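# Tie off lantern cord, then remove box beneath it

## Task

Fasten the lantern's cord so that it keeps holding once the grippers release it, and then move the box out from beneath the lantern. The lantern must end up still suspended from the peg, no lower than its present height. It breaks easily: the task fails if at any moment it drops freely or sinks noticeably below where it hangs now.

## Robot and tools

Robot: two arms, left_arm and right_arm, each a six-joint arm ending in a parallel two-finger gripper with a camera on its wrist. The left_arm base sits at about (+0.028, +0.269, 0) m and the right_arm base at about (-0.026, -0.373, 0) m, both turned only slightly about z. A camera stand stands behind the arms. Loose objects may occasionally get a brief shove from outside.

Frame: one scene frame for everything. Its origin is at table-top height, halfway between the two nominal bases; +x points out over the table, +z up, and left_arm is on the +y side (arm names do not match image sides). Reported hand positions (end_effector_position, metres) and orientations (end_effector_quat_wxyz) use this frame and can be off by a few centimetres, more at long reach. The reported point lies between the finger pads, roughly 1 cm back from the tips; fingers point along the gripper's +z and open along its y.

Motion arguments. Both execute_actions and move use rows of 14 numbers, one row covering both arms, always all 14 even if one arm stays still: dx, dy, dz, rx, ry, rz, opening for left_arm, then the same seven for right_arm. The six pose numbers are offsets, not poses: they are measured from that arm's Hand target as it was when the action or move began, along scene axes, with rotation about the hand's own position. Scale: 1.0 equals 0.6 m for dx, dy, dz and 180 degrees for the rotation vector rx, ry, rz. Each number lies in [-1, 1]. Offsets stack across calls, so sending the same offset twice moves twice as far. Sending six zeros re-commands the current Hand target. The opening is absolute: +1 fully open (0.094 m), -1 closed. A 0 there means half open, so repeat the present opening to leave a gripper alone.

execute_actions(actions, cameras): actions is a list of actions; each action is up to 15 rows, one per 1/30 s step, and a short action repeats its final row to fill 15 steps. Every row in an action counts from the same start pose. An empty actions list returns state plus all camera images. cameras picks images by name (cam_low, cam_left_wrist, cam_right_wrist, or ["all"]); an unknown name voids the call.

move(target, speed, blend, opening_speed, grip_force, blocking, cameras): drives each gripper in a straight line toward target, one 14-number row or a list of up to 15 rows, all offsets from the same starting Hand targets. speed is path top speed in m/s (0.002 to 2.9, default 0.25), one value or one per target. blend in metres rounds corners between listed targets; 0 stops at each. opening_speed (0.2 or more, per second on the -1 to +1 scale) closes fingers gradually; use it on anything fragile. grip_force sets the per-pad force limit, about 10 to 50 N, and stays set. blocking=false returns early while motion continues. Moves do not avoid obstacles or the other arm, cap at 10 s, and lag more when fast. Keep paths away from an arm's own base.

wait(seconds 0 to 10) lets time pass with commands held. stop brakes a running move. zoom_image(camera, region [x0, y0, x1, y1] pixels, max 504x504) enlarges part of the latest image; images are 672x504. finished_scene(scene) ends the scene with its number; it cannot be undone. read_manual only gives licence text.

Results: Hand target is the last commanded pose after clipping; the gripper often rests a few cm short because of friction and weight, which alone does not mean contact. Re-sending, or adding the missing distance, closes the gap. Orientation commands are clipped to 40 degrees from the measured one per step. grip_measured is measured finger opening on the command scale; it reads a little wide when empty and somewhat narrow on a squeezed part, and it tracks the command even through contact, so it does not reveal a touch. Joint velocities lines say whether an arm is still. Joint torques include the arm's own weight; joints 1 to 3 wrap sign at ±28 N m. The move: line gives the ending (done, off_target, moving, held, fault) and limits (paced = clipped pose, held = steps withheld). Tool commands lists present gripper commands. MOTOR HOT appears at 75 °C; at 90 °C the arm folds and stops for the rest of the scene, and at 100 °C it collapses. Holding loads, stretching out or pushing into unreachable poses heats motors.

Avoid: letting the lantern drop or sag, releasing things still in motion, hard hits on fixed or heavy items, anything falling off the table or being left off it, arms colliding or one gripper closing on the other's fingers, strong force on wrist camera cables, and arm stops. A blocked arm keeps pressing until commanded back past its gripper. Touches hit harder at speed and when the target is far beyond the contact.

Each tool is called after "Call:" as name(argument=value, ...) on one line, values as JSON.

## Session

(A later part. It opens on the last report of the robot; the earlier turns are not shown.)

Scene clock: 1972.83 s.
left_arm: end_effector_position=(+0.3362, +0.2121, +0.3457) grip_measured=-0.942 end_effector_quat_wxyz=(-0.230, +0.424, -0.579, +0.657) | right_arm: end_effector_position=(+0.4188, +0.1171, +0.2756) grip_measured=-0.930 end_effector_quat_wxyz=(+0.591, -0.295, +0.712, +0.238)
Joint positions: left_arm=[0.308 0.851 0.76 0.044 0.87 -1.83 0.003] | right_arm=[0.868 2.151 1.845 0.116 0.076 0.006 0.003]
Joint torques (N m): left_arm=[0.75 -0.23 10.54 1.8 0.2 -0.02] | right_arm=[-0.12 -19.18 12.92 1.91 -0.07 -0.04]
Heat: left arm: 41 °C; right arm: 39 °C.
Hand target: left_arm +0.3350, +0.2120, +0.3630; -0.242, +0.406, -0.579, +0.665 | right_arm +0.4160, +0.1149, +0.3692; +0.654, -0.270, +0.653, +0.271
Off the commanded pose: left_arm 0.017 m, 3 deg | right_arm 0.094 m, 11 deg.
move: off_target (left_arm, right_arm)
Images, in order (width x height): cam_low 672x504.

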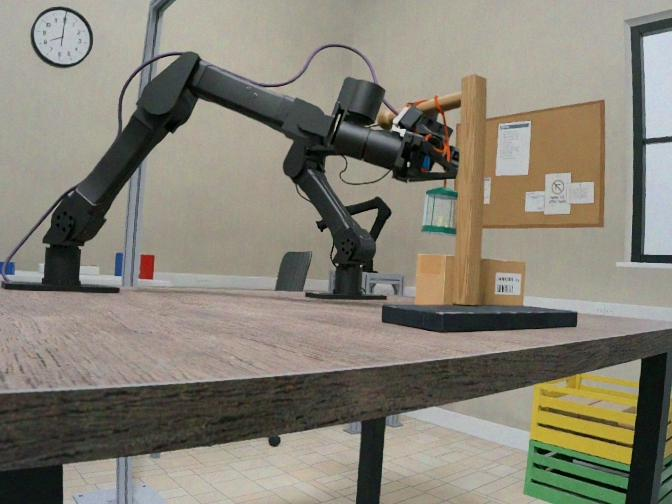

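Call:
execute_actions(actions=[], cameras=["cam_low","cam_left_wrist","cam_right_wrist"])

Call:
zoom_image(camera="cam_low", region=[350, 70, 500, 270])

Call:
zoom_image(camera="cam_left_wrist", region=[150, 130, 450, 360])

Scene clock: 1985.83 s.
left_arm: end_effector_position=(+0.3362, +0.2121, +0.3457) grip_measured=-0.942 end_effector_quat_wxyz=(-0.230, +0.424, -0.579, +0.657) | right_arm: end_effector_position=(+0.4188, +0.1171, +0.2756) grip_measured=-0.930 end_effector_quat_wxyz=(+0.591, -0.295, +0.712, +0.238)
Joint positions: left_arm=[0.308 0.851 0.76 0.044 0.87 -1.83 0.003] | right_arm=[0.868 2.151 1.845 0.116 0.076 0.006 0.003]
Joint velocities: within noise
Joint torques (N m): left_arm=[0.72 -0.21 10.56 1.8 0.21 -0.03] | right_arm=[-0.12 -19.19 12.9 1.91 -0.07 -0.04]
Heat: left arm: 41 °C; right arm: 42 °C.
Hand target: left_arm +0.3350, +0.2120, +0.3630; -0.242, +0.406, -0.579, +0.665 | right_arm +0.4160, +0.1149, +0.3692; +0.654, -0.270, +0.653, +0.271
Tool commands: left_gripper/opening=-1.0 right_gripper/opening=-1.0
Off the commanded pose: left_arm 0.017 m, 3 deg | right_arm 0.094 m, 11 deg.

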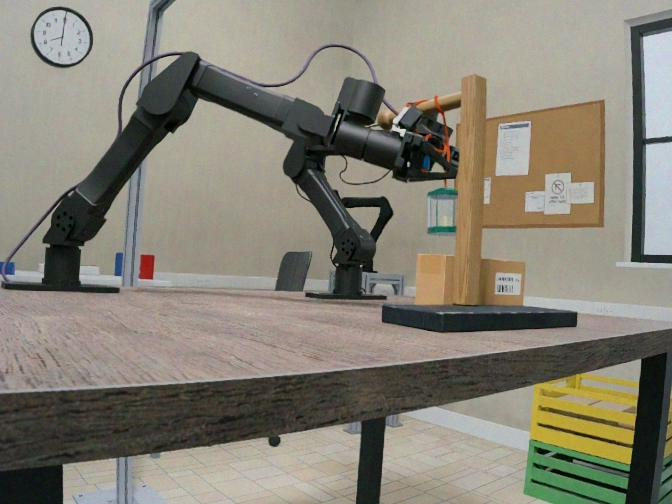

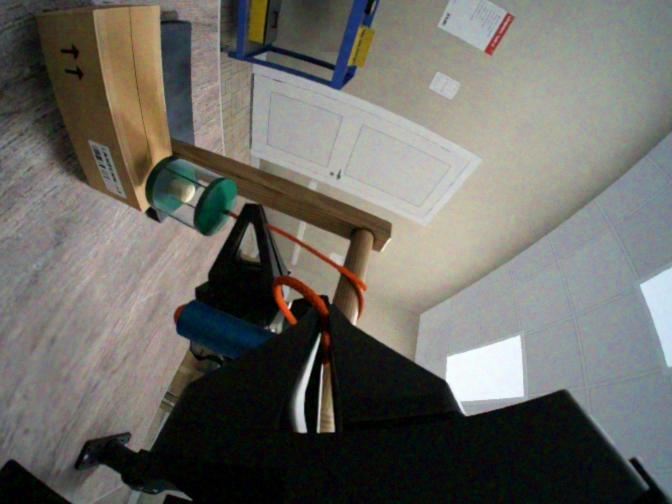

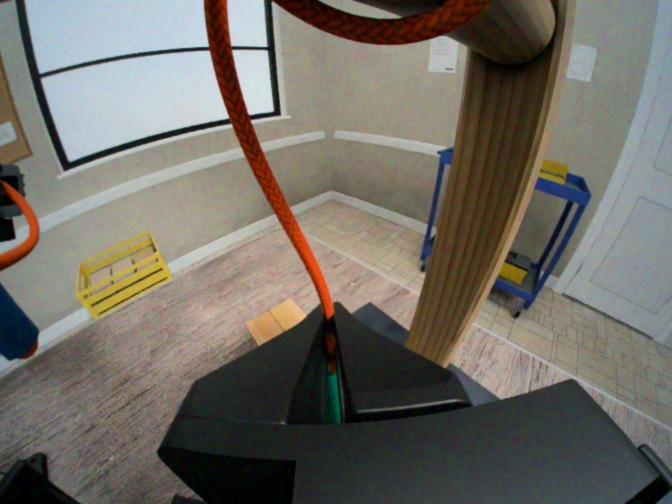

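Scaled by 2.520 from the camera's 672x504 image, which has a finer 960x720 frame.

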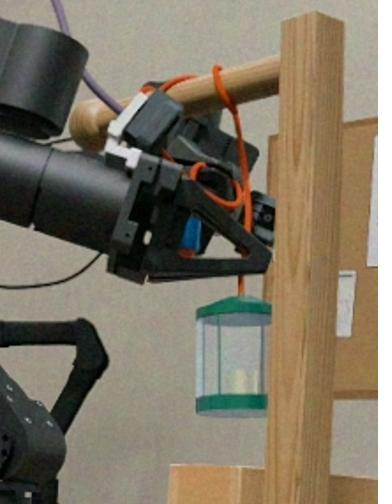

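Scaled by 1.680 from the camera's 672x504 image, which has a finer 960x720 frame.

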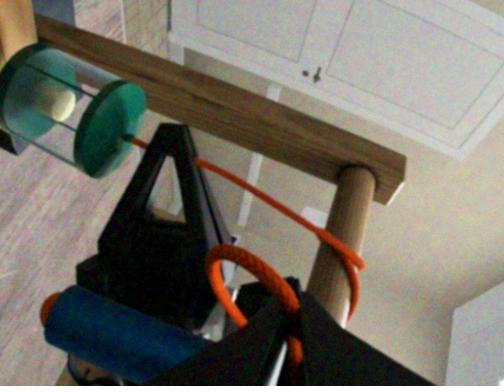

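Call:
move(target=[0.02,0.0917,0,0,0,0,-1,0,0,0,0,0,0,-1], speed=0.06, cameras=["cam_low","cam_left_wrist","cam_right_wrist"])

Call:
zoom_image(camera="cam_low", region=[350, 70, 500, 270])

Scene clock: 2002.63 s.
left_arm: end_effector_position=(+0.3479, +0.2670, +0.3481) grip_measured=-0.942 end_effector_quat_wxyz=(-0.231, +0.424, -0.574, +0.661) | right_arm: end_effector_position=(+0.4192, +0.1177, +0.2806) grip_measured=-0.930 end_effector_quat_wxyz=(+0.594, -0.293, +0.709, +0.240)
Joint positions: left_arm=[0.562 0.993 0.813 0.134 1.121 -1.83 0.003] | right_arm=[0.868 2.151 1.855 0.116 0.075 0.006 0.003]
Joint torques (N m): left_arm=[0.62 -1.01 10.45 1.64 0.22 0] | right_arm=[-0.13 -18.85 12.59 1.89 -0.07 -0.03]
Heat: left arm: 41 °C; right arm: 44 °C.
Hand target: left_arm +0.3470, +0.2670, +0.3630; -0.242, +0.406, -0.579, +0.665 | right_arm +0.4160, +0.1149, +0.3691; +0.653, -0.270, +0.653, +0.271
Off the commanded pose: left_arm 0.015 m, 3 deg | right_arm 0.089 m, 10 deg.
move: off_target (left_arm, right_arm)

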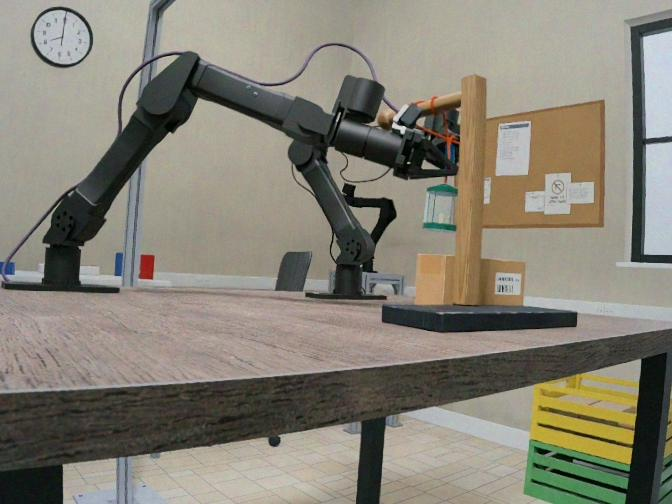

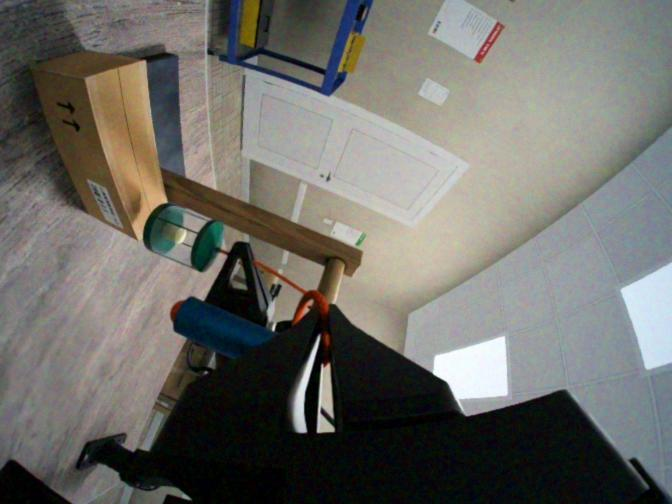

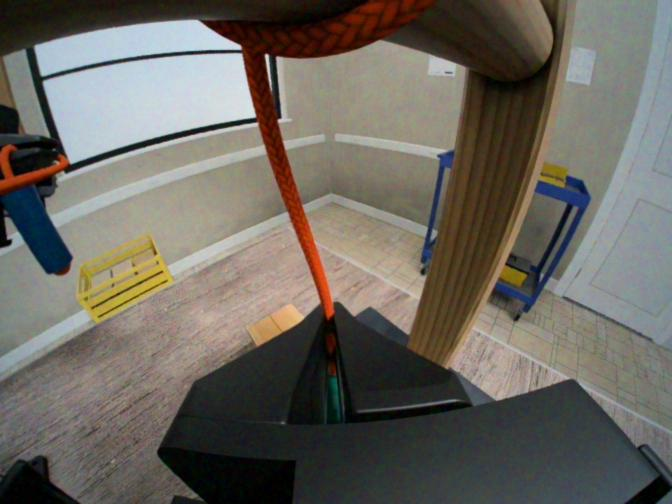

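Scaled by 2.520 from the camera's 672x504 image, which has a finer 960x720 frame.

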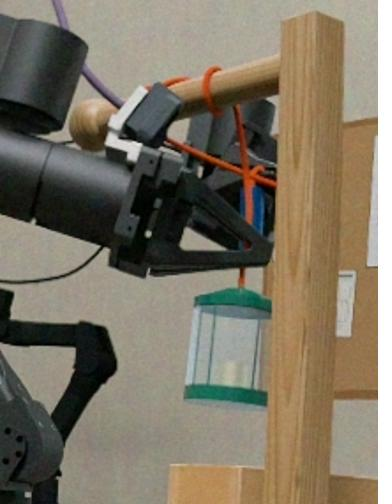

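Call:
move(target=[0.005,0.0583,0,0,0,0,-1,0,0,0,0,0,0,-1], speed=0.05, cameras=["cam_low","cam_right_wrist"])

Call:
zoom_image(camera="cam_low", region=[350, 70, 500, 270])

Scene clock: 2009.90 s.
left_arm: end_effector_position=(+0.3422, +0.2844, +0.3520) grip_measured=-0.942 end_effector_quat_wxyz=(-0.203, +0.397, -0.589, +0.674) | right_arm: end_effector_position=(+0.4192, +0.1177, +0.2806) grip_measured=-0.930 end_effector_quat_wxyz=(+0.594, -0.293, +0.709, +0.240)
Joint positions: left_arm=[0.673 1.076 0.858 0.179 1.318 -1.833 0.003] | right_arm=[0.868 2.151 1.855 0.116 0.075 0.006 0.003]
Joint torques (N m): left_arm=[2.44 -0.96 10.24 1.51 -0.34 -0.01] | right_arm=[-0.12 -18.85 12.59 1.88 -0.07 -0.04]
Heat: left arm: 42 °C; right arm: 45 °C.
Hand target: left_arm +0.3500, +0.3019, +0.3631; -0.242, +0.406, -0.579, +0.665 | right_arm +0.4160, +0.1149, +0.3691; +0.653, -0.270, +0.653, +0.271
Off the commanded pose: left_arm 0.022 m, 5 deg | right_arm 0.089 m, 10 deg.
move: off_target (left_arm, right_arm)
Images, in order (width x height): cam_low 672x504, cam_right_wrist 672x504.

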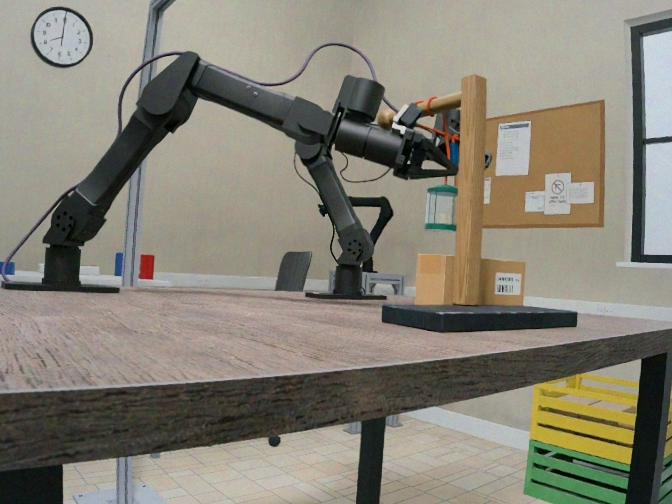

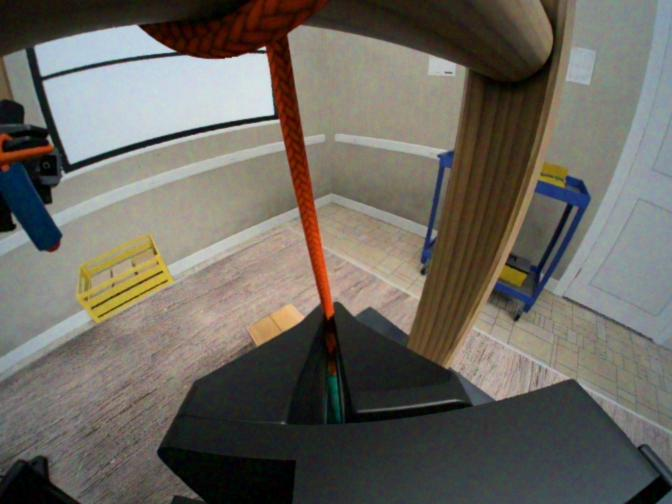

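Scaled by 2.520 from the camera's 672x504 image, which has a finer 960x720 frame.

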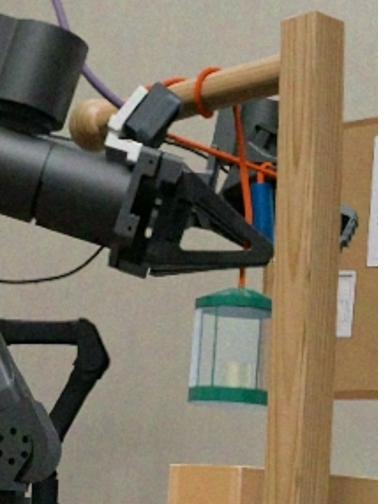

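Call:
move(target=[0,0,0,0,0,0,-1,0,0,-0.0667,0,0,0,-1], speed=0.05, cameras=["cam_low"])

Scene clock: 2019.23 s.
left_arm: end_effector_position=(+0.3420, +0.2860, +0.3523) grip_measured=-0.942 end_effector_quat_wxyz=(-0.206, +0.398, -0.588, +0.673) | right_arm: end_effector_position=(+0.4197, +0.1183, +0.2806) grip_measured=-0.930 end_effector_quat_wxyz=(+0.614, -0.285, +0.692, +0.250)
Joint positions: left_arm=[0.678 1.076 0.858 0.182 1.318 -1.833 0.003] | right_arm=[0.868 2.151 1.796 0.235 0.075 0.006 0.003]
Joint torques (N m): left_arm=[1.99 -0.88 10.21 1.54 -0.35 -0.01] | right_arm=[-0.12 -16.58 7.92 2.05 -0.08 -0.03]
Heat: left arm: 43 °C; right arm: 45 °C.
Hand target: left_arm +0.3500, +0.3019, +0.3631; -0.242, +0.406, -0.579, +0.665 | right_arm +0.4160, +0.1149, +0.3290; +0.653, -0.270, +0.653, +0.271
Off the commanded pose: left_arm 0.021 m, 4 deg | right_arm 0.049 m, 7 deg.
move: off_target (left_arm, right_arm)
Images, in order (width x height): cam_low 672x504.

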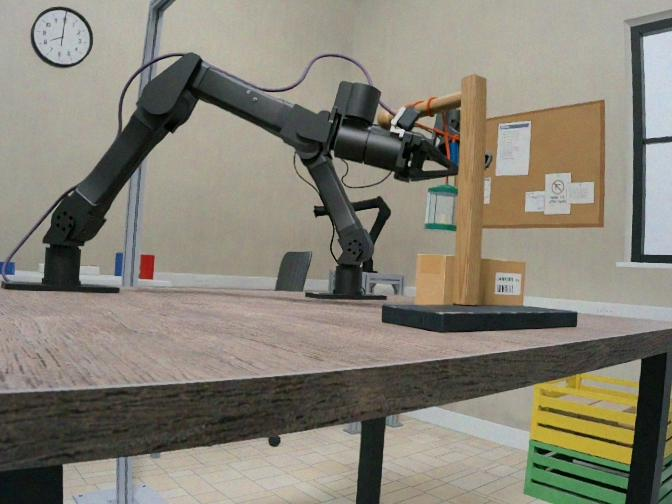

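Call:
move(target=[0,0,0,0,0,0,-1,0,0,-0.05,0,0,0,-1], speed=0.05, cameras=["cam_low"])

Scene clock: 2024.77 s.
left_arm: end_effector_position=(+0.3420, +0.2860, +0.3523) grip_measured=-0.942 end_effector_quat_wxyz=(-0.206, +0.398, -0.588, +0.673) | right_arm: end_effector_position=(+0.4185, +0.1174, +0.2786) grip_measured=-0.930 end_effector_quat_wxyz=(+0.637, -0.275, +0.671, +0.262)
Joint positions: left_arm=[0.678 1.076 0.858 0.182 1.318 -1.833 0.003] | right_arm=[0.868 2.151 1.72 0.378 0.073 0.006 0.003]
Joint torques (N m): left_arm=[2 -0.91 10.18 1.55 -0.38 -0.01] | right_arm=[-0.13 -14.56 7.21 1.72 -0.06 -0.03]
Heat: left arm: 43 °C; right arm: 45 °C.
Hand target: left_arm +0.3500, +0.3019, +0.3631; -0.242, +0.406, -0.579, +0.665 | right_arm +0.4160, +0.1149, +0.2991; +0.654, -0.270, +0.653, +0.271
Off the commanded pose: left_arm 0.021 m, 4 deg | right_arm 0.021 m, 3 deg.
move: off_target (left_arm, right_arm)
Images, in order (width x height): cam_low 672x504.

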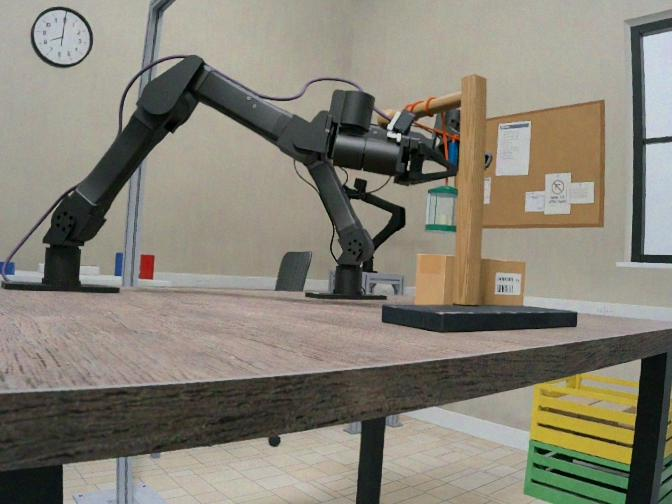

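Call:
move(target=[0,0,0,0,0,0,-1,0,0,-0.0417,0,0,0,-1], speed=0.05, cameras=["cam_low"])

Call:
zoom_image(camera="cam_low", region=[350, 70, 500, 270])

Scene clock: 2030.33 s.
left_arm: end_effector_position=(+0.3420, +0.2860, +0.3523) grip_measured=-0.942 end_effector_quat_wxyz=(-0.206, +0.398, -0.588, +0.673) | right_arm: end_effector_position=(+0.4166, +0.1152, +0.2771) grip_measured=-0.930 end_effector_quat_wxyz=(+0.654, -0.266, +0.654, +0.271)
Joint positions: left_arm=[0.678 1.076 0.858 0.182 1.318 -1.833 0.003] | right_arm=[0.868 2.151 1.659 0.493 0.073 0.006 0.003]
Joint torques (N m): left_arm=[2.04 -0.94 10.18 1.53 -0.36 -0.01] | right_arm=[-0.14 -12.7 6.67 1.47 -0.07 -0.03]
Heat: left arm: 43 °C; right arm: 45 °C.
Hand target: left_arm +0.3500, +0.3019, +0.3631; -0.242, +0.406, -0.579, +0.665 | right_arm +0.4160, +0.1149, +0.2741; +0.654, -0.270, +0.653, +0.271
Off the commanded pose: left_arm 0.021 m, 4 deg | right_arm 0.003 m, 0 deg.
move: off_target (left_arm)
Images, in order (width x height): cam_low 672x504.

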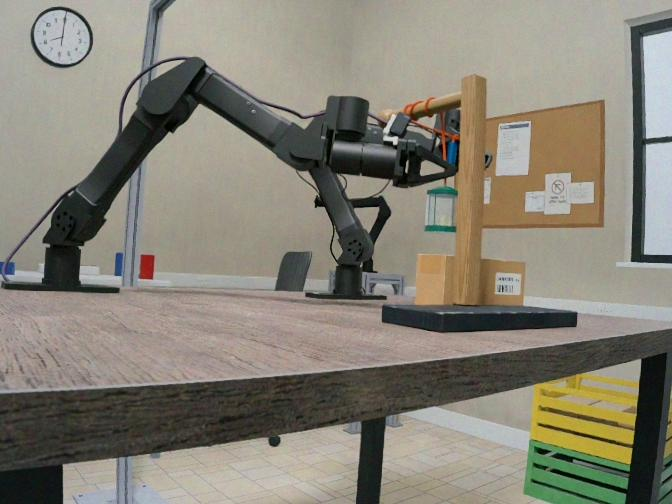

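Scaled by 2.520 from the camera's 672x504 image, which has a finer 960x720 frame.

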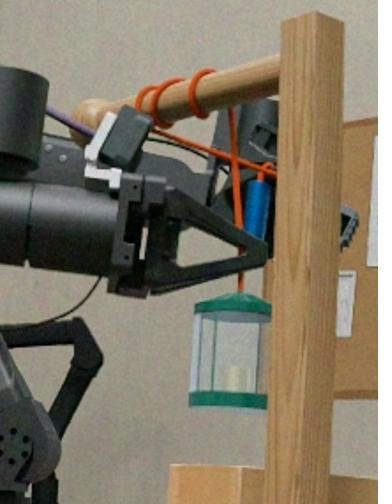

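Call:
move(target=[0,0,0,0,0,0,-1,0,0,-0.0417,0,0,0,-1], speed=0.05, cameras=["cam_low"])

Call:
zoom_image(camera="cam_low", region=[350, 70, 500, 270])

Scene clock: 2040.30 s.
left_arm: end_effector_position=(+0.3420, +0.2860, +0.3523) grip_measured=-0.942 end_effector_quat_wxyz=(-0.206, +0.398, -0.588, +0.673) | right_arm: end_effector_position=(+0.4136, +0.1121, +0.2757) grip_measured=-0.930 end_effector_quat_wxyz=(+0.669, -0.259, +0.638, +0.279)
Joint positions: left_arm=[0.678 1.076 0.858 0.182 1.318 -1.833 0.003] | right_arm=[0.868 2.151 1.602 0.599 0.072 0.006 0.003]
Joint torques (N m): left_arm=[2 -0.91 10.17 1.55 -0.35 0.02] | right_arm=[-0.14 -10.47 6.26 1.28 -0.06 -0.03]
Heat: left arm: 44 °C; right arm: 43 °C.
Hand target: left_arm +0.3500, +0.3019, +0.3631; -0.242, +0.406, -0.579, +0.665 | right_arm +0.4159, +0.1149, +0.2489; +0.653, -0.271, +0.653, +0.271
Off the commanded pose: left_arm 0.021 m, 4 deg | right_arm 0.027 m, 3 deg.
move: off_target (left_arm, right_arm)
Images, in order (width x height): cam_low 672x504.

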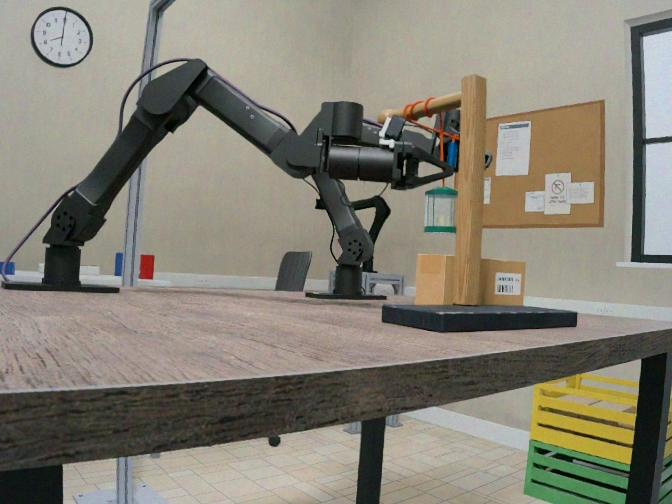

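Scaled by 2.520 from the camera's 672x504 image, which has a finer 960x720 frame.

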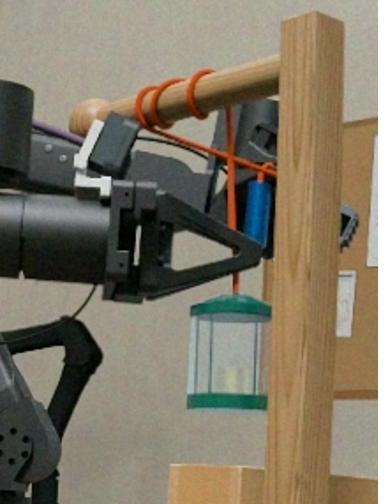

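Call:
move(target=[0,0,0,0,0,0,-1,0,0,0.0683,0,0,0,-1], speed=0.05, cameras=[])

Call:
move(target=[0,0,0,0,0,0,-1,0,0,0,0,0,0,-0.55], opening_speed=0.25, cameras=["cam_low","cam_right_wrist"])

Scene clock: 2058.30 s.
left_arm: end_effector_position=(+0.3420, +0.2860, +0.3523) grip_measured=-0.942 end_effector_quat_wxyz=(-0.206, +0.398, -0.588, +0.673) | right_arm: end_effector_position=(+0.4164, +0.1153, +0.2759) grip_measured=-0.930 end_effector_quat_wxyz=(+0.652, -0.268, +0.656, +0.271)
Joint positions: left_arm=[0.678 1.076 0.858 0.182 1.318 -1.833 0.003] | right_arm=[0.868 2.151 1.659 0.489 0.072 0.006 0.003]
Joint torques (N m): left_arm=[1.98 -0.96 10.19 1.54 -0.37 0.01] | right_arm=[-0.14 -13.96 9.89 1.03 -0.06 -0.03]
Heat: left arm: 44 °C; right arm: 40 °C.
Hand target: left_arm +0.3500, +0.3019, +0.3631; -0.242, +0.406, -0.579, +0.665 | right_arm +0.4159, +0.1149, +0.2901; +0.654, -0.270, +0.653, +0.271
Off the commanded pose: left_arm 0.021 m, 4 deg | right_arm 0.014 m, 0 deg.
move: off_target (left_arm, right_arm)
No camera images: "cameras" was empty.

Scene clock: 2060.30 s.
left_arm: end_effector_position=(+0.3420, +0.2860, +0.3523) grip_measured=-0.942 end_effector_quat_wxyz=(-0.206, +0.398, -0.588, +0.673) | right_arm: end_effector_position=(+0.4162, +0.1152, +0.2666) grip_measured=-0.552 end_effector_quat_wxyz=(+0.640, -0.273, +0.667, +0.265)
Joint positions: left_arm=[0.678 1.076 0.858 0.182 1.318 -1.833 0.003] | right_arm=[0.868 2.151 1.659 0.452 0.072 0.006 0.021]
Joint torques (N m): left_arm=[2.04 -0.91 10.19 1.56 -0.35 0.01] | right_arm=[-0.14 -14.11 9.72 1.37 -0.05 -0.03]
Heat: left arm: 44 °C; right arm: 40 °C.
Hand target: left_arm +0.3500, +0.3019, +0.3631; -0.242, +0.406, -0.579, +0.665 | right_arm +0.4159, +0.1149, +0.2899; +0.653, -0.270, +0.653, +0.271
Off the commanded pose: left_arm 0.021 m, 4 deg | right_arm 0.024 m, 2 deg.
move: off_target (left_arm, right_arm)
Images, in order (width x height): cam_low 672x504, cam_right_wrist 672x504.

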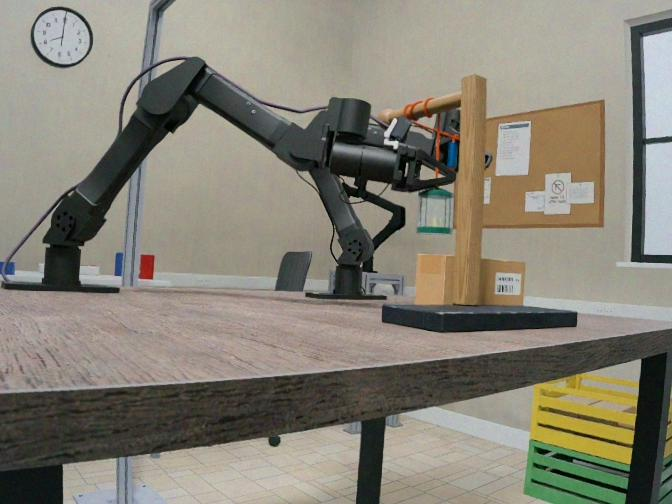

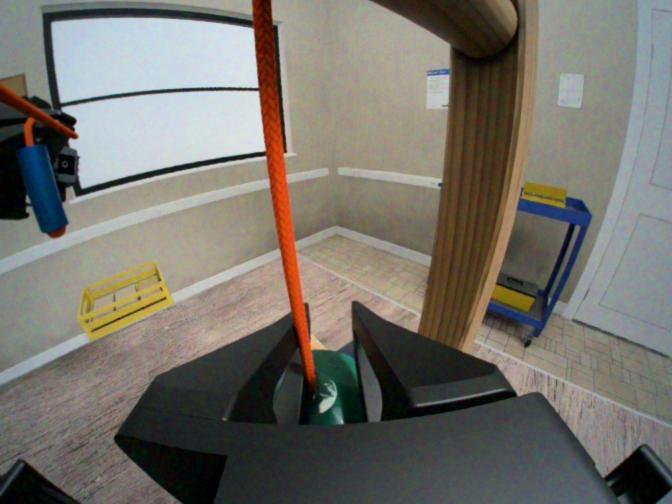

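Call:
move(target=[[0,0,0,0,0,0,-1,-0.007,0.007,0,0,0,0,-0.35],[0,0,0,0,0,0,-1,-0.125,-0.111,-0.0167,0,0,0,-0.35],[0,0,0,0,0,0,-1,-0.25,-0.4,-0.03,0,0,0,-0.35],[0,0,0,0,0,0,-1,-0.36,-0.94,-0.05,0,0,-0.1,-0.5]], blend=[0.005,0.02,0.03,0], speed=[0.05,0.08,0.2,0.25], cameras=["cam_low","cam_right_wrist"])

Scene clock: 2080.40 s.
left_arm: end_effector_position=(+0.3420, +0.2860, +0.3523) grip_measured=-0.942 end_effector_quat_wxyz=(-0.206, +0.398, -0.588, +0.673) | right_arm: end_effector_position=(+0.2022, -0.4487, +0.2449) grip_measured=-0.497 end_effector_quat_wxyz=(+0.687, -0.104, +0.701, +0.159)
Joint positions: left_arm=[0.678 1.076 0.858 0.182 1.318 -1.833 0.003] | right_arm=[-1.158 0.809 0.365 0.261 -1.547 -0.103 0.024]
Joint torques (N m): left_arm=[1.95 -0.87 10.18 1.56 -0.36 -0.01] | right_arm=[-0.44 -1.42 10.07 0.95 -0.24 -0.13]
Heat: left arm: 44 °C; right arm: 39 °C.
Hand target: left_arm +0.3500, +0.3019, +0.3631; -0.242, +0.406, -0.579, +0.665 | right_arm +0.1999, -0.4490, +0.2599; +0.688, -0.165, +0.687, +0.165
Off the commanded pose: left_arm 0.021 m, 4 deg | right_arm 0.015 m, 7 deg.
joint sent to its limit (right arm) — joint 5 (wrist yaw), lower limit. The joint targets are off in orientation, not in position.
move: off_target (left_arm, right_arm); blend cut to 0 m at target 1; target 4's new opening was sent with right_arm's hand 0.015 m and 7 deg from that target
Images, in order (width x height): cam_low 672x504, cam_right_wrist 672x504.

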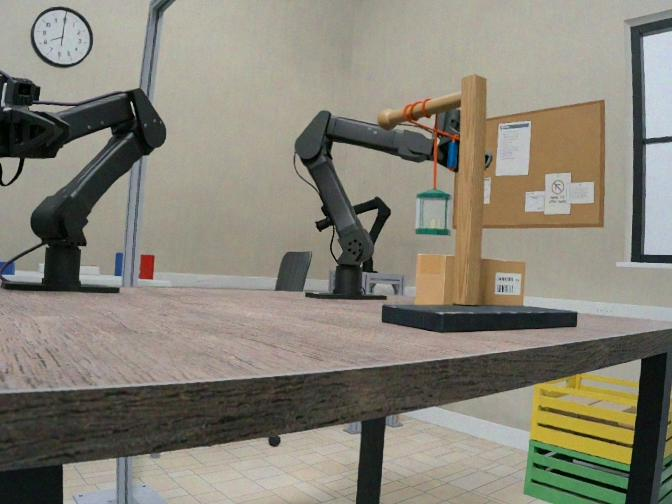

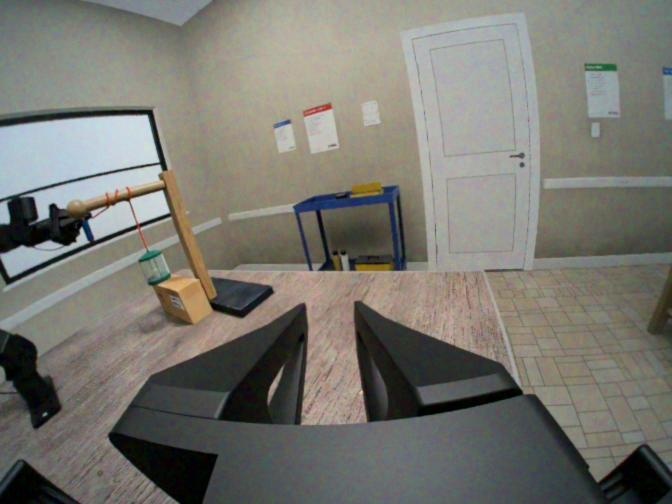

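Call:
move(target=[[-0.0083,-0.0205,0.1092,0,0,0.017,-1,0,0,0,0,0,0,-0.5],[-0.0083,-0.0913,0.2157,0,0,0.033,-1,0,0,0,0,0,0,-0.5],[-0.0083,-0.1942,0.2847,0,0,0.05,-1,0,0,0,0,0,0,-0.5],[-0.0083,-0.3115,0.2982,0,0,0.0722,-1,0,0,0,0,0,0,-0.5],[-0.0083,-0.4248,0.2855,0.0151,-0.007,0.0944,-1,0,0,0,0,0,0,-0.5],[-0.0083,-0.5177,0.2237,0.0252,-0.0117,0.1111,-1,0,0,0,0,0,0,-0.5],[-0.0083,-0.5775,0.1345,0.0514,-0.0219,0.1246,-1,0,0,0,0,0,0,-0.5],[-0.0083,-0.5977,0.0332,0.0776,-0.0321,0.1381,-1,0,0,0,0,0,0,-0.5]], blend=[0.012,0.012,0.012,0.012,0.012,0.012,0.012,0], speed=0.12, cameras=["cam_low","cam_left_wrist","cam_right_wrist"])

Scene clock: 2103.47 s.
left_arm: end_effector_position=(+0.3523, -0.0281, +0.3918) grip_measured=-0.942 end_effector_quat_wxyz=(+0.475, -0.486, +0.512, -0.525) | right_arm: end_effector_position=(+0.2022, -0.4487, +0.2449) grip_measured=-0.497 end_effector_quat_wxyz=(+0.687, -0.104, +0.701, +0.159)
Joint positions: left_arm=[-1.063 1.479 1.274 0.212 -1.027 -1.588 0.003] | right_arm=[-1.158 0.809 0.365 0.261 -1.547 -0.103 0.024]
Joint torques (N m): left_arm=[-2.74 -3.56 6.9 1.79 0.6 0.18] | right_arm=[-0.46 -1.42 10.06 0.95 -0.24 -0.13]
Heat: left arm: 44 °C; right arm: 37 °C.
Hand target: left_arm +0.3450, -0.0567, +0.3831; +0.454, -0.455, +0.541, -0.542 | right_arm +0.1999, -0.4490, +0.2599; +0.688, -0.165, +0.687, +0.165
Off the commanded pose: left_arm 0.031 m, 6 deg | right_arm 0.015 m, 7 deg.
joint sent to its limit (right arm) — joint 5 (wrist yaw), lower limit. The joint targets are off in orientation, not in position.
move: off_target (left_arm, right_arm)

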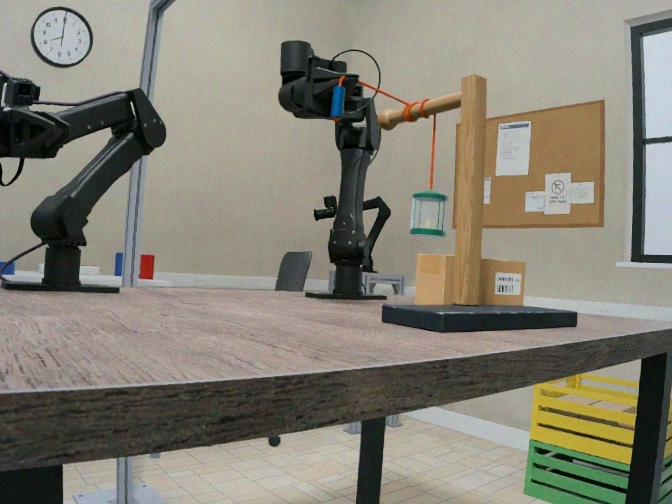

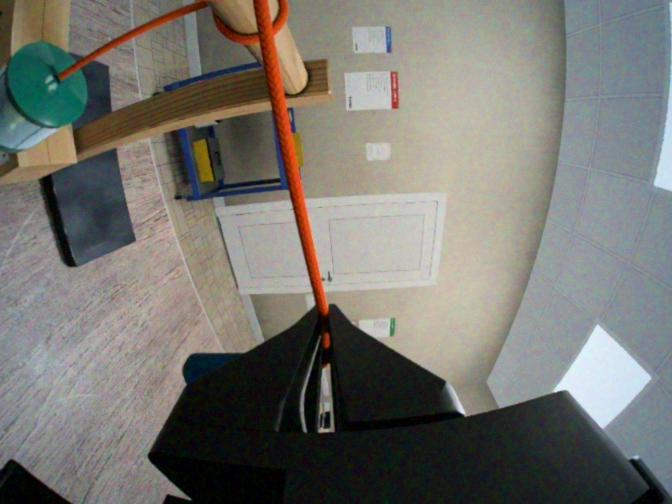

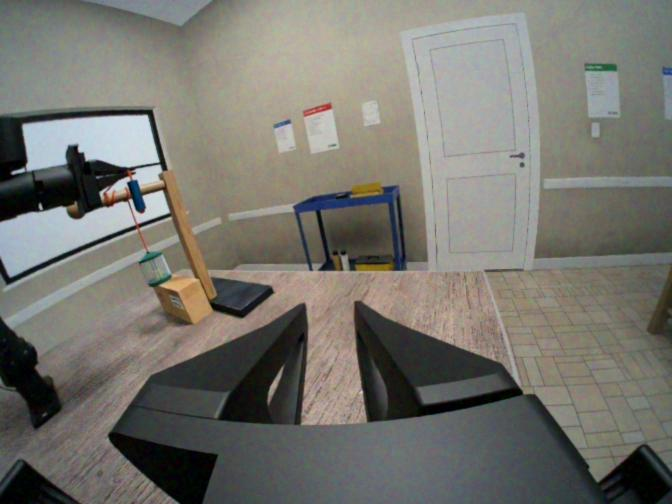

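Call:
move(target=[[0,0.0383,-0.0985,0.0823,-0.013,0.011,-1,0,0,0,0,0,0,-0.5],[0,0.0863,-0.179,0.1653,-0.0218,0.0271,-1,0,0,0,0,0,0,-0.5],[0,0.0863,-0.179,0.6093,-0.0533,0.0373,-1,0,0,0,0,0,0,-0.5]], blend=[0.012,0.01,0], speed=[0.15,0.15,0.25], cameras=["cam_low","cam_left_wrist","cam_right_wrist"])

Scene clock: 2126.60 s.
left_arm: end_effector_position=(+0.3467, +0.0213, +0.2863) grip_measured=-0.942 end_effector_quat_wxyz=(+0.703, +0.068, +0.696, +0.130) | right_arm: end_effector_position=(+0.2022, -0.4487, +0.2449) grip_measured=-0.497 end_effector_quat_wxyz=(+0.687, -0.104, +0.701, +0.159)
Joint positions: left_arm=[-1.049 1.484 0.821 0.722 -1.172 0.335 0.003] | right_arm=[-1.158 0.809 0.365 0.261 -1.547 -0.103 0.024]
Joint torques (N m): left_arm=[-2.33 -2.48 8.35 1.11 0.54 0.21] | right_arm=[-0.44 -1.43 10.07 0.95 -0.24 -0.12]
Heat: left arm: 41 °C; right arm: 37 °C.
Hand target: left_arm +0.3450, -0.0048, +0.2757; +0.696, +0.122, +0.696, +0.122 | right_arm +0.1999, -0.4490, +0.2599; +0.688, -0.165, +0.687, +0.165
Off the commanded pose: left_arm 0.028 m, 6 deg | right_arm 0.015 m, 7 deg.
joint sent to its limit (right arm) — joint 5 (wrist yaw), lower limit. The joint targets are off in orientation, not in position.
move: off_target (left_arm, right_arm)

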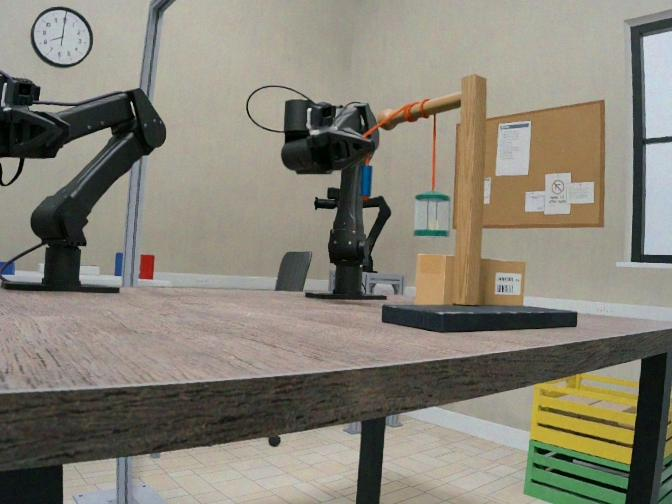

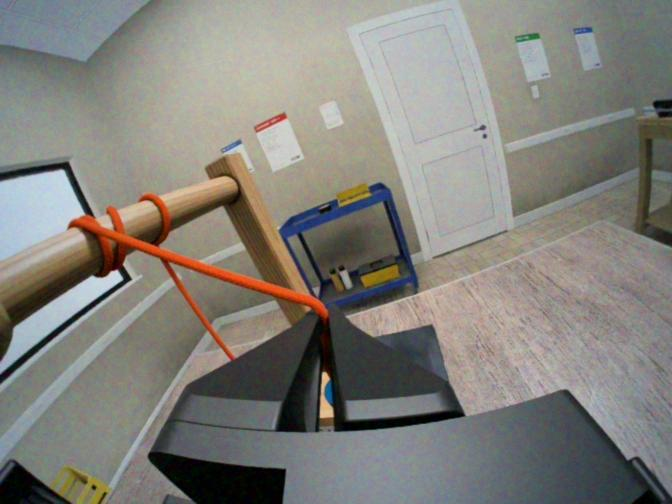

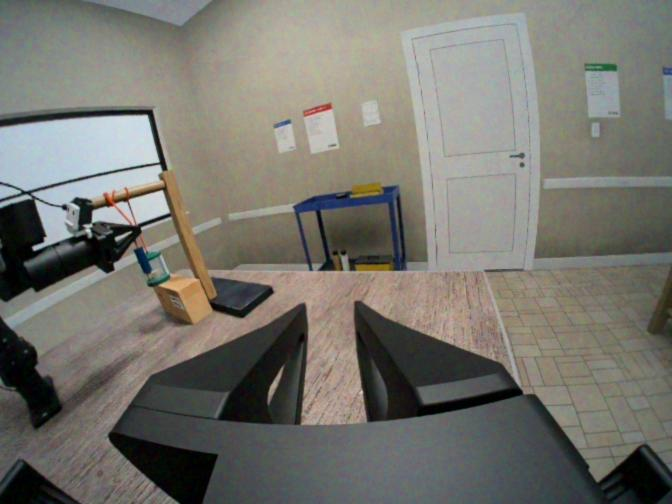

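Call:
move(target=[[0,0.0842,-0.0308,0.055,0.004,0.022,-1,0,0,0,0,0,0,-0.5],[0,0.1463,-0.0428,0.1109,0.0078,0.044,-1,0,0,0,0,0,0,-0.5]], blend=[0.01,0], speed=0.08, cameras=["cam_low","cam_left_wrist","cam_right_wrist"])

Scene clock: 2147.40 s.
left_arm: end_effector_position=(+0.3459, +0.0809, +0.2532) grip_measured=-0.942 end_effector_quat_wxyz=(+0.649, +0.182, +0.681, +0.287) | right_arm: end_effector_position=(+0.2022, -0.4487, +0.2449) grip_measured=-0.497 end_effector_quat_wxyz=(+0.687, -0.104, +0.701, +0.159)
Joint positions: left_arm=[-0.962 1.376 0.61 0.781 -1.156 0.69 0.003] | right_arm=[-1.158 0.809 0.365 0.261 -1.547 -0.103 0.024]
Joint torques (N m): left_arm=[0.46 -4.92 5.44 1.35 0.2 0.08] | right_arm=[-0.46 -1.43 10.07 0.95 -0.24 -0.13]
Heat: left arm: 40 °C; right arm: 37 °C.
Hand target: left_arm +0.3450, +0.0829, +0.2500; +0.646, +0.195, +0.680, +0.287 | right_arm +0.1999, -0.4490, +0.2599; +0.688, -0.165, +0.687, +0.165
Off the commanded pose: left_arm 0.004 m, 2 deg | right_arm 0.015 m, 7 deg.
joint sent to its limit (right arm) — joint 5 (wrist yaw), lower limit. The joint targets are off in orientation, not in position.
move: off_target (right_arm)

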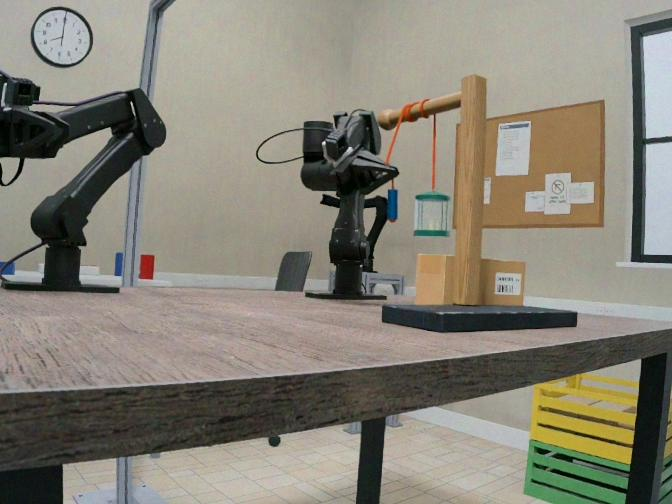

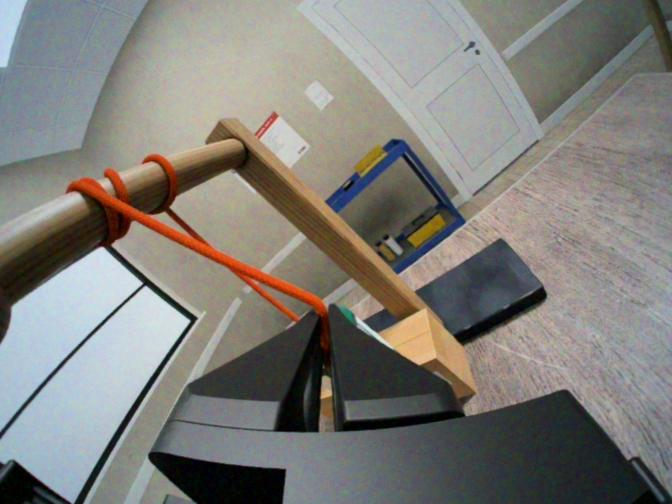

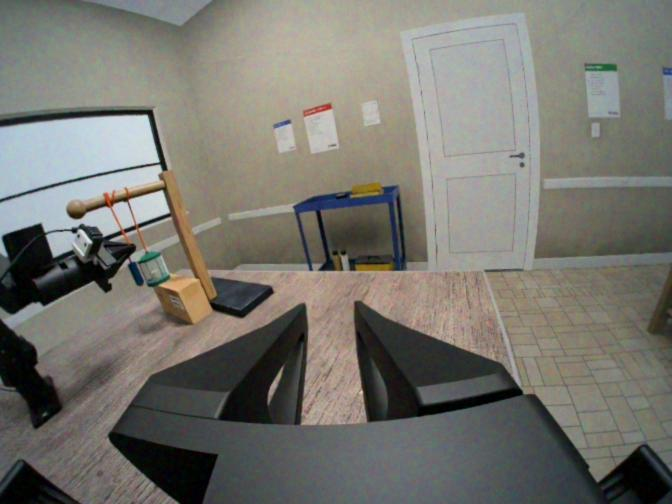

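Call:
zoom_image(camera="cam_low", region=[350, 70, 500, 270])

Scaled by 2.520 from the camera's 672x504 image, which has a finer 960x720 frame.

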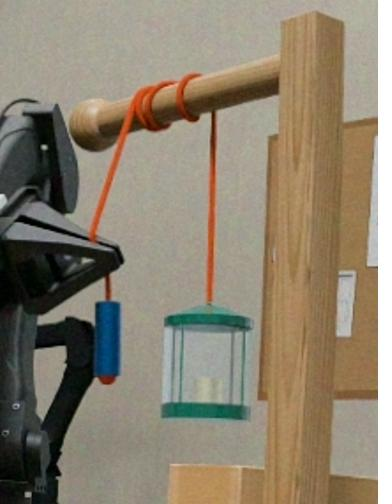

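Call:
move(target=[0.0167,0.0533,-0.005,0,0,0,-1,0,0,0,0,0,0,-0.5], speed=0.06, cameras=["cam_low","cam_left_wrist"])

Call:
zoom_image(camera="cam_low", region=[350, 70, 500, 270])

Scene clock: 2168.00 s.
left_arm: end_effector_position=(+0.3565, +0.1109, +0.2506) grip_measured=-0.942 end_effector_quat_wxyz=(+0.652, +0.185, +0.679, +0.283) | right_arm: end_effector_position=(+0.2022, -0.4487, +0.2449) grip_measured=-0.497 end_effector_quat_wxyz=(+0.687, -0.104, +0.701, +0.159)
Joint positions: left_arm=[-0.852 1.295 0.534 0.782 -1.034 0.693 0.003] | right_arm=[-1.158 0.809 0.365 0.261 -1.547 -0.103 0.024]
Joint torques (N m): left_arm=[0.57 -4.62 5.74 1.32 0.12 0.06] | right_arm=[-0.44 -1.43 10.06 0.95 -0.24 -0.12]
Heat: left arm: 40 °C; right arm: 37 °C.
Hand target: left_arm +0.3550, +0.1150, +0.2470; +0.646, +0.195, +0.680, +0.287 | right_arm +0.1999, -0.4490, +0.2599; +0.688, -0.165, +0.687, +0.165
Off the commanded pose: left_arm 0.006 m, 1 deg | right_arm 0.015 m, 7 deg.
joint sent to its limit (right arm) — joint 5 (wrist yaw), lower limit. The joint targets are off in orientation, not in position.
move: off_target (right_arm)
Images, in order (width x height): cam_low 672x504, cam_left_wrist 672x504.

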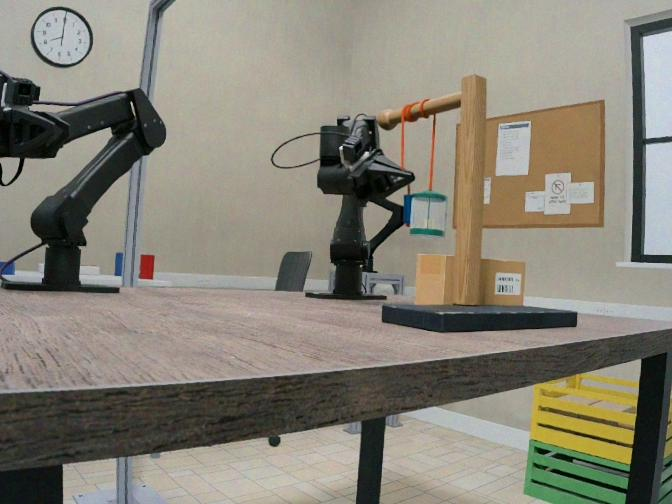

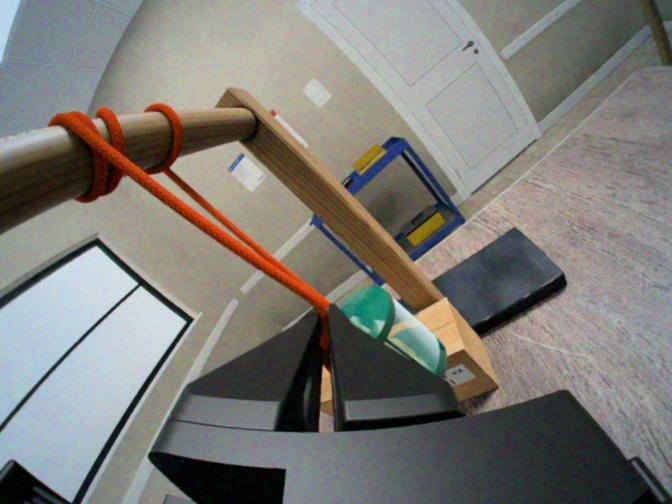

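Scaled by 2.520 from the camera's 672x504 image, which has a finer 960x720 frame.

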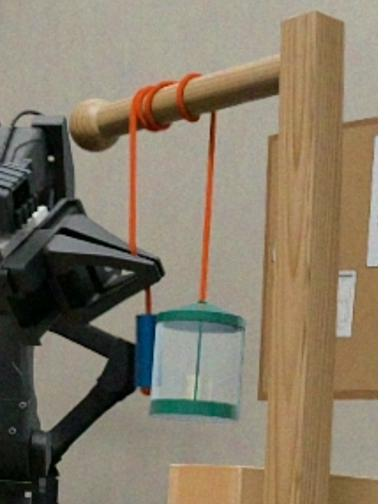

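Call:
execute_actions(actions=[], cameras=["cam_low","cam_right_wrist"])

Call:
zoom_image(camera="cam_right_wrist", region=[0, 140, 260, 340])

Call:
zoom_image(camera="cam_low", region=[380, 150, 480, 260])

Scene clock: 2178.80 s.
left_arm: end_effector_position=(+0.3565, +0.1107, +0.2506) grip_measured=-0.942 end_effector_quat_wxyz=(+0.652, +0.185, +0.679, +0.283) | right_arm: end_effector_position=(+0.2022, -0.4487, +0.2449) grip_measured=-0.497 end_effector_quat_wxyz=(+0.687, -0.104, +0.701, +0.159)
Joint positions: left_arm=[-0.852 1.295 0.534 0.782 -1.034 0.693 0.003] | right_arm=[-1.158 0.809 0.365 0.261 -1.547 -0.103 0.024]
Joint velocities: within noise
Joint torques (N m): left_arm=[0.64 -4.6 5.75 1.32 0.12 0.07] | right_arm=[-0.44 -1.43 10.06 0.95 -0.24 -0.12]
Heat: left arm: 39 °C; right arm: 37 °C.
Hand target: left_arm +0.3550, +0.1150, +0.2470; +0.646, +0.195, +0.680, +0.287 | right_arm +0.1999, -0.4490, +0.2599; +0.688, -0.165, +0.687, +0.165
Tool commands: left_gripper/opening=-1.0 right_gripper/opening=-0.5
Off the commanded pose: left_arm 0.006 m, 1 deg | right_arm 0.015 m, 7 deg.
Images, in order (width x height): cam_low 672x504, cam_right_wrist 672x504.

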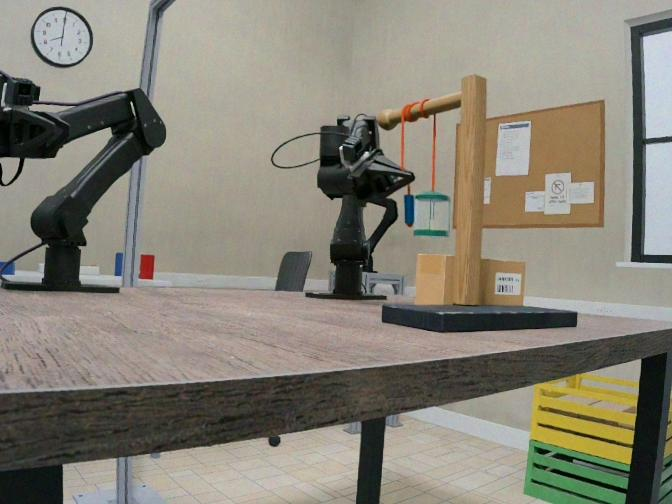

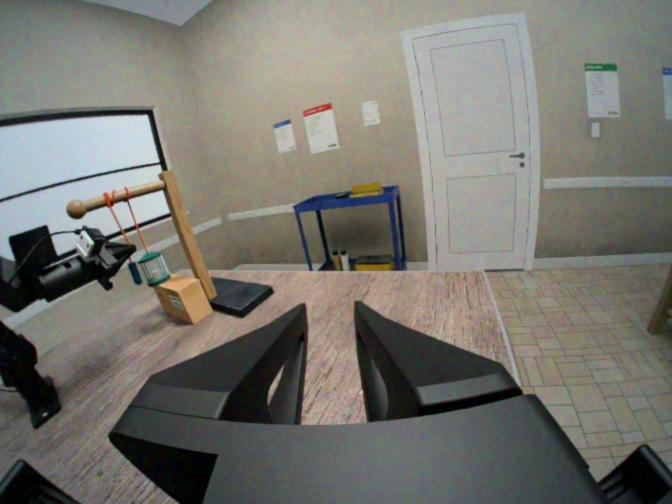

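Scaled by 1.938 from the camera's 672x504 image, which has a finer 960x720 frame.

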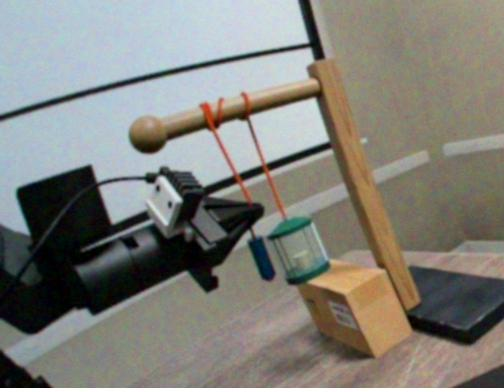

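Scaled by 4.582 from the camera's 672x504 image, which has a finer 960x720 frame.

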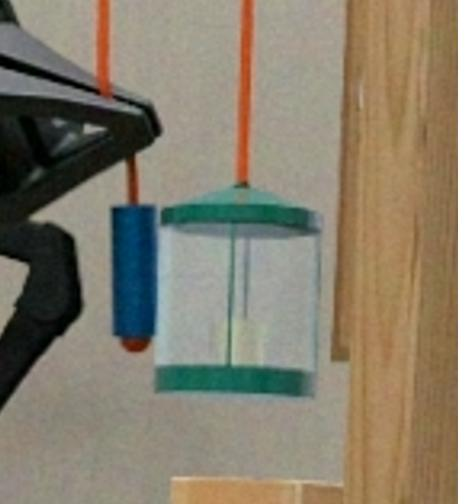

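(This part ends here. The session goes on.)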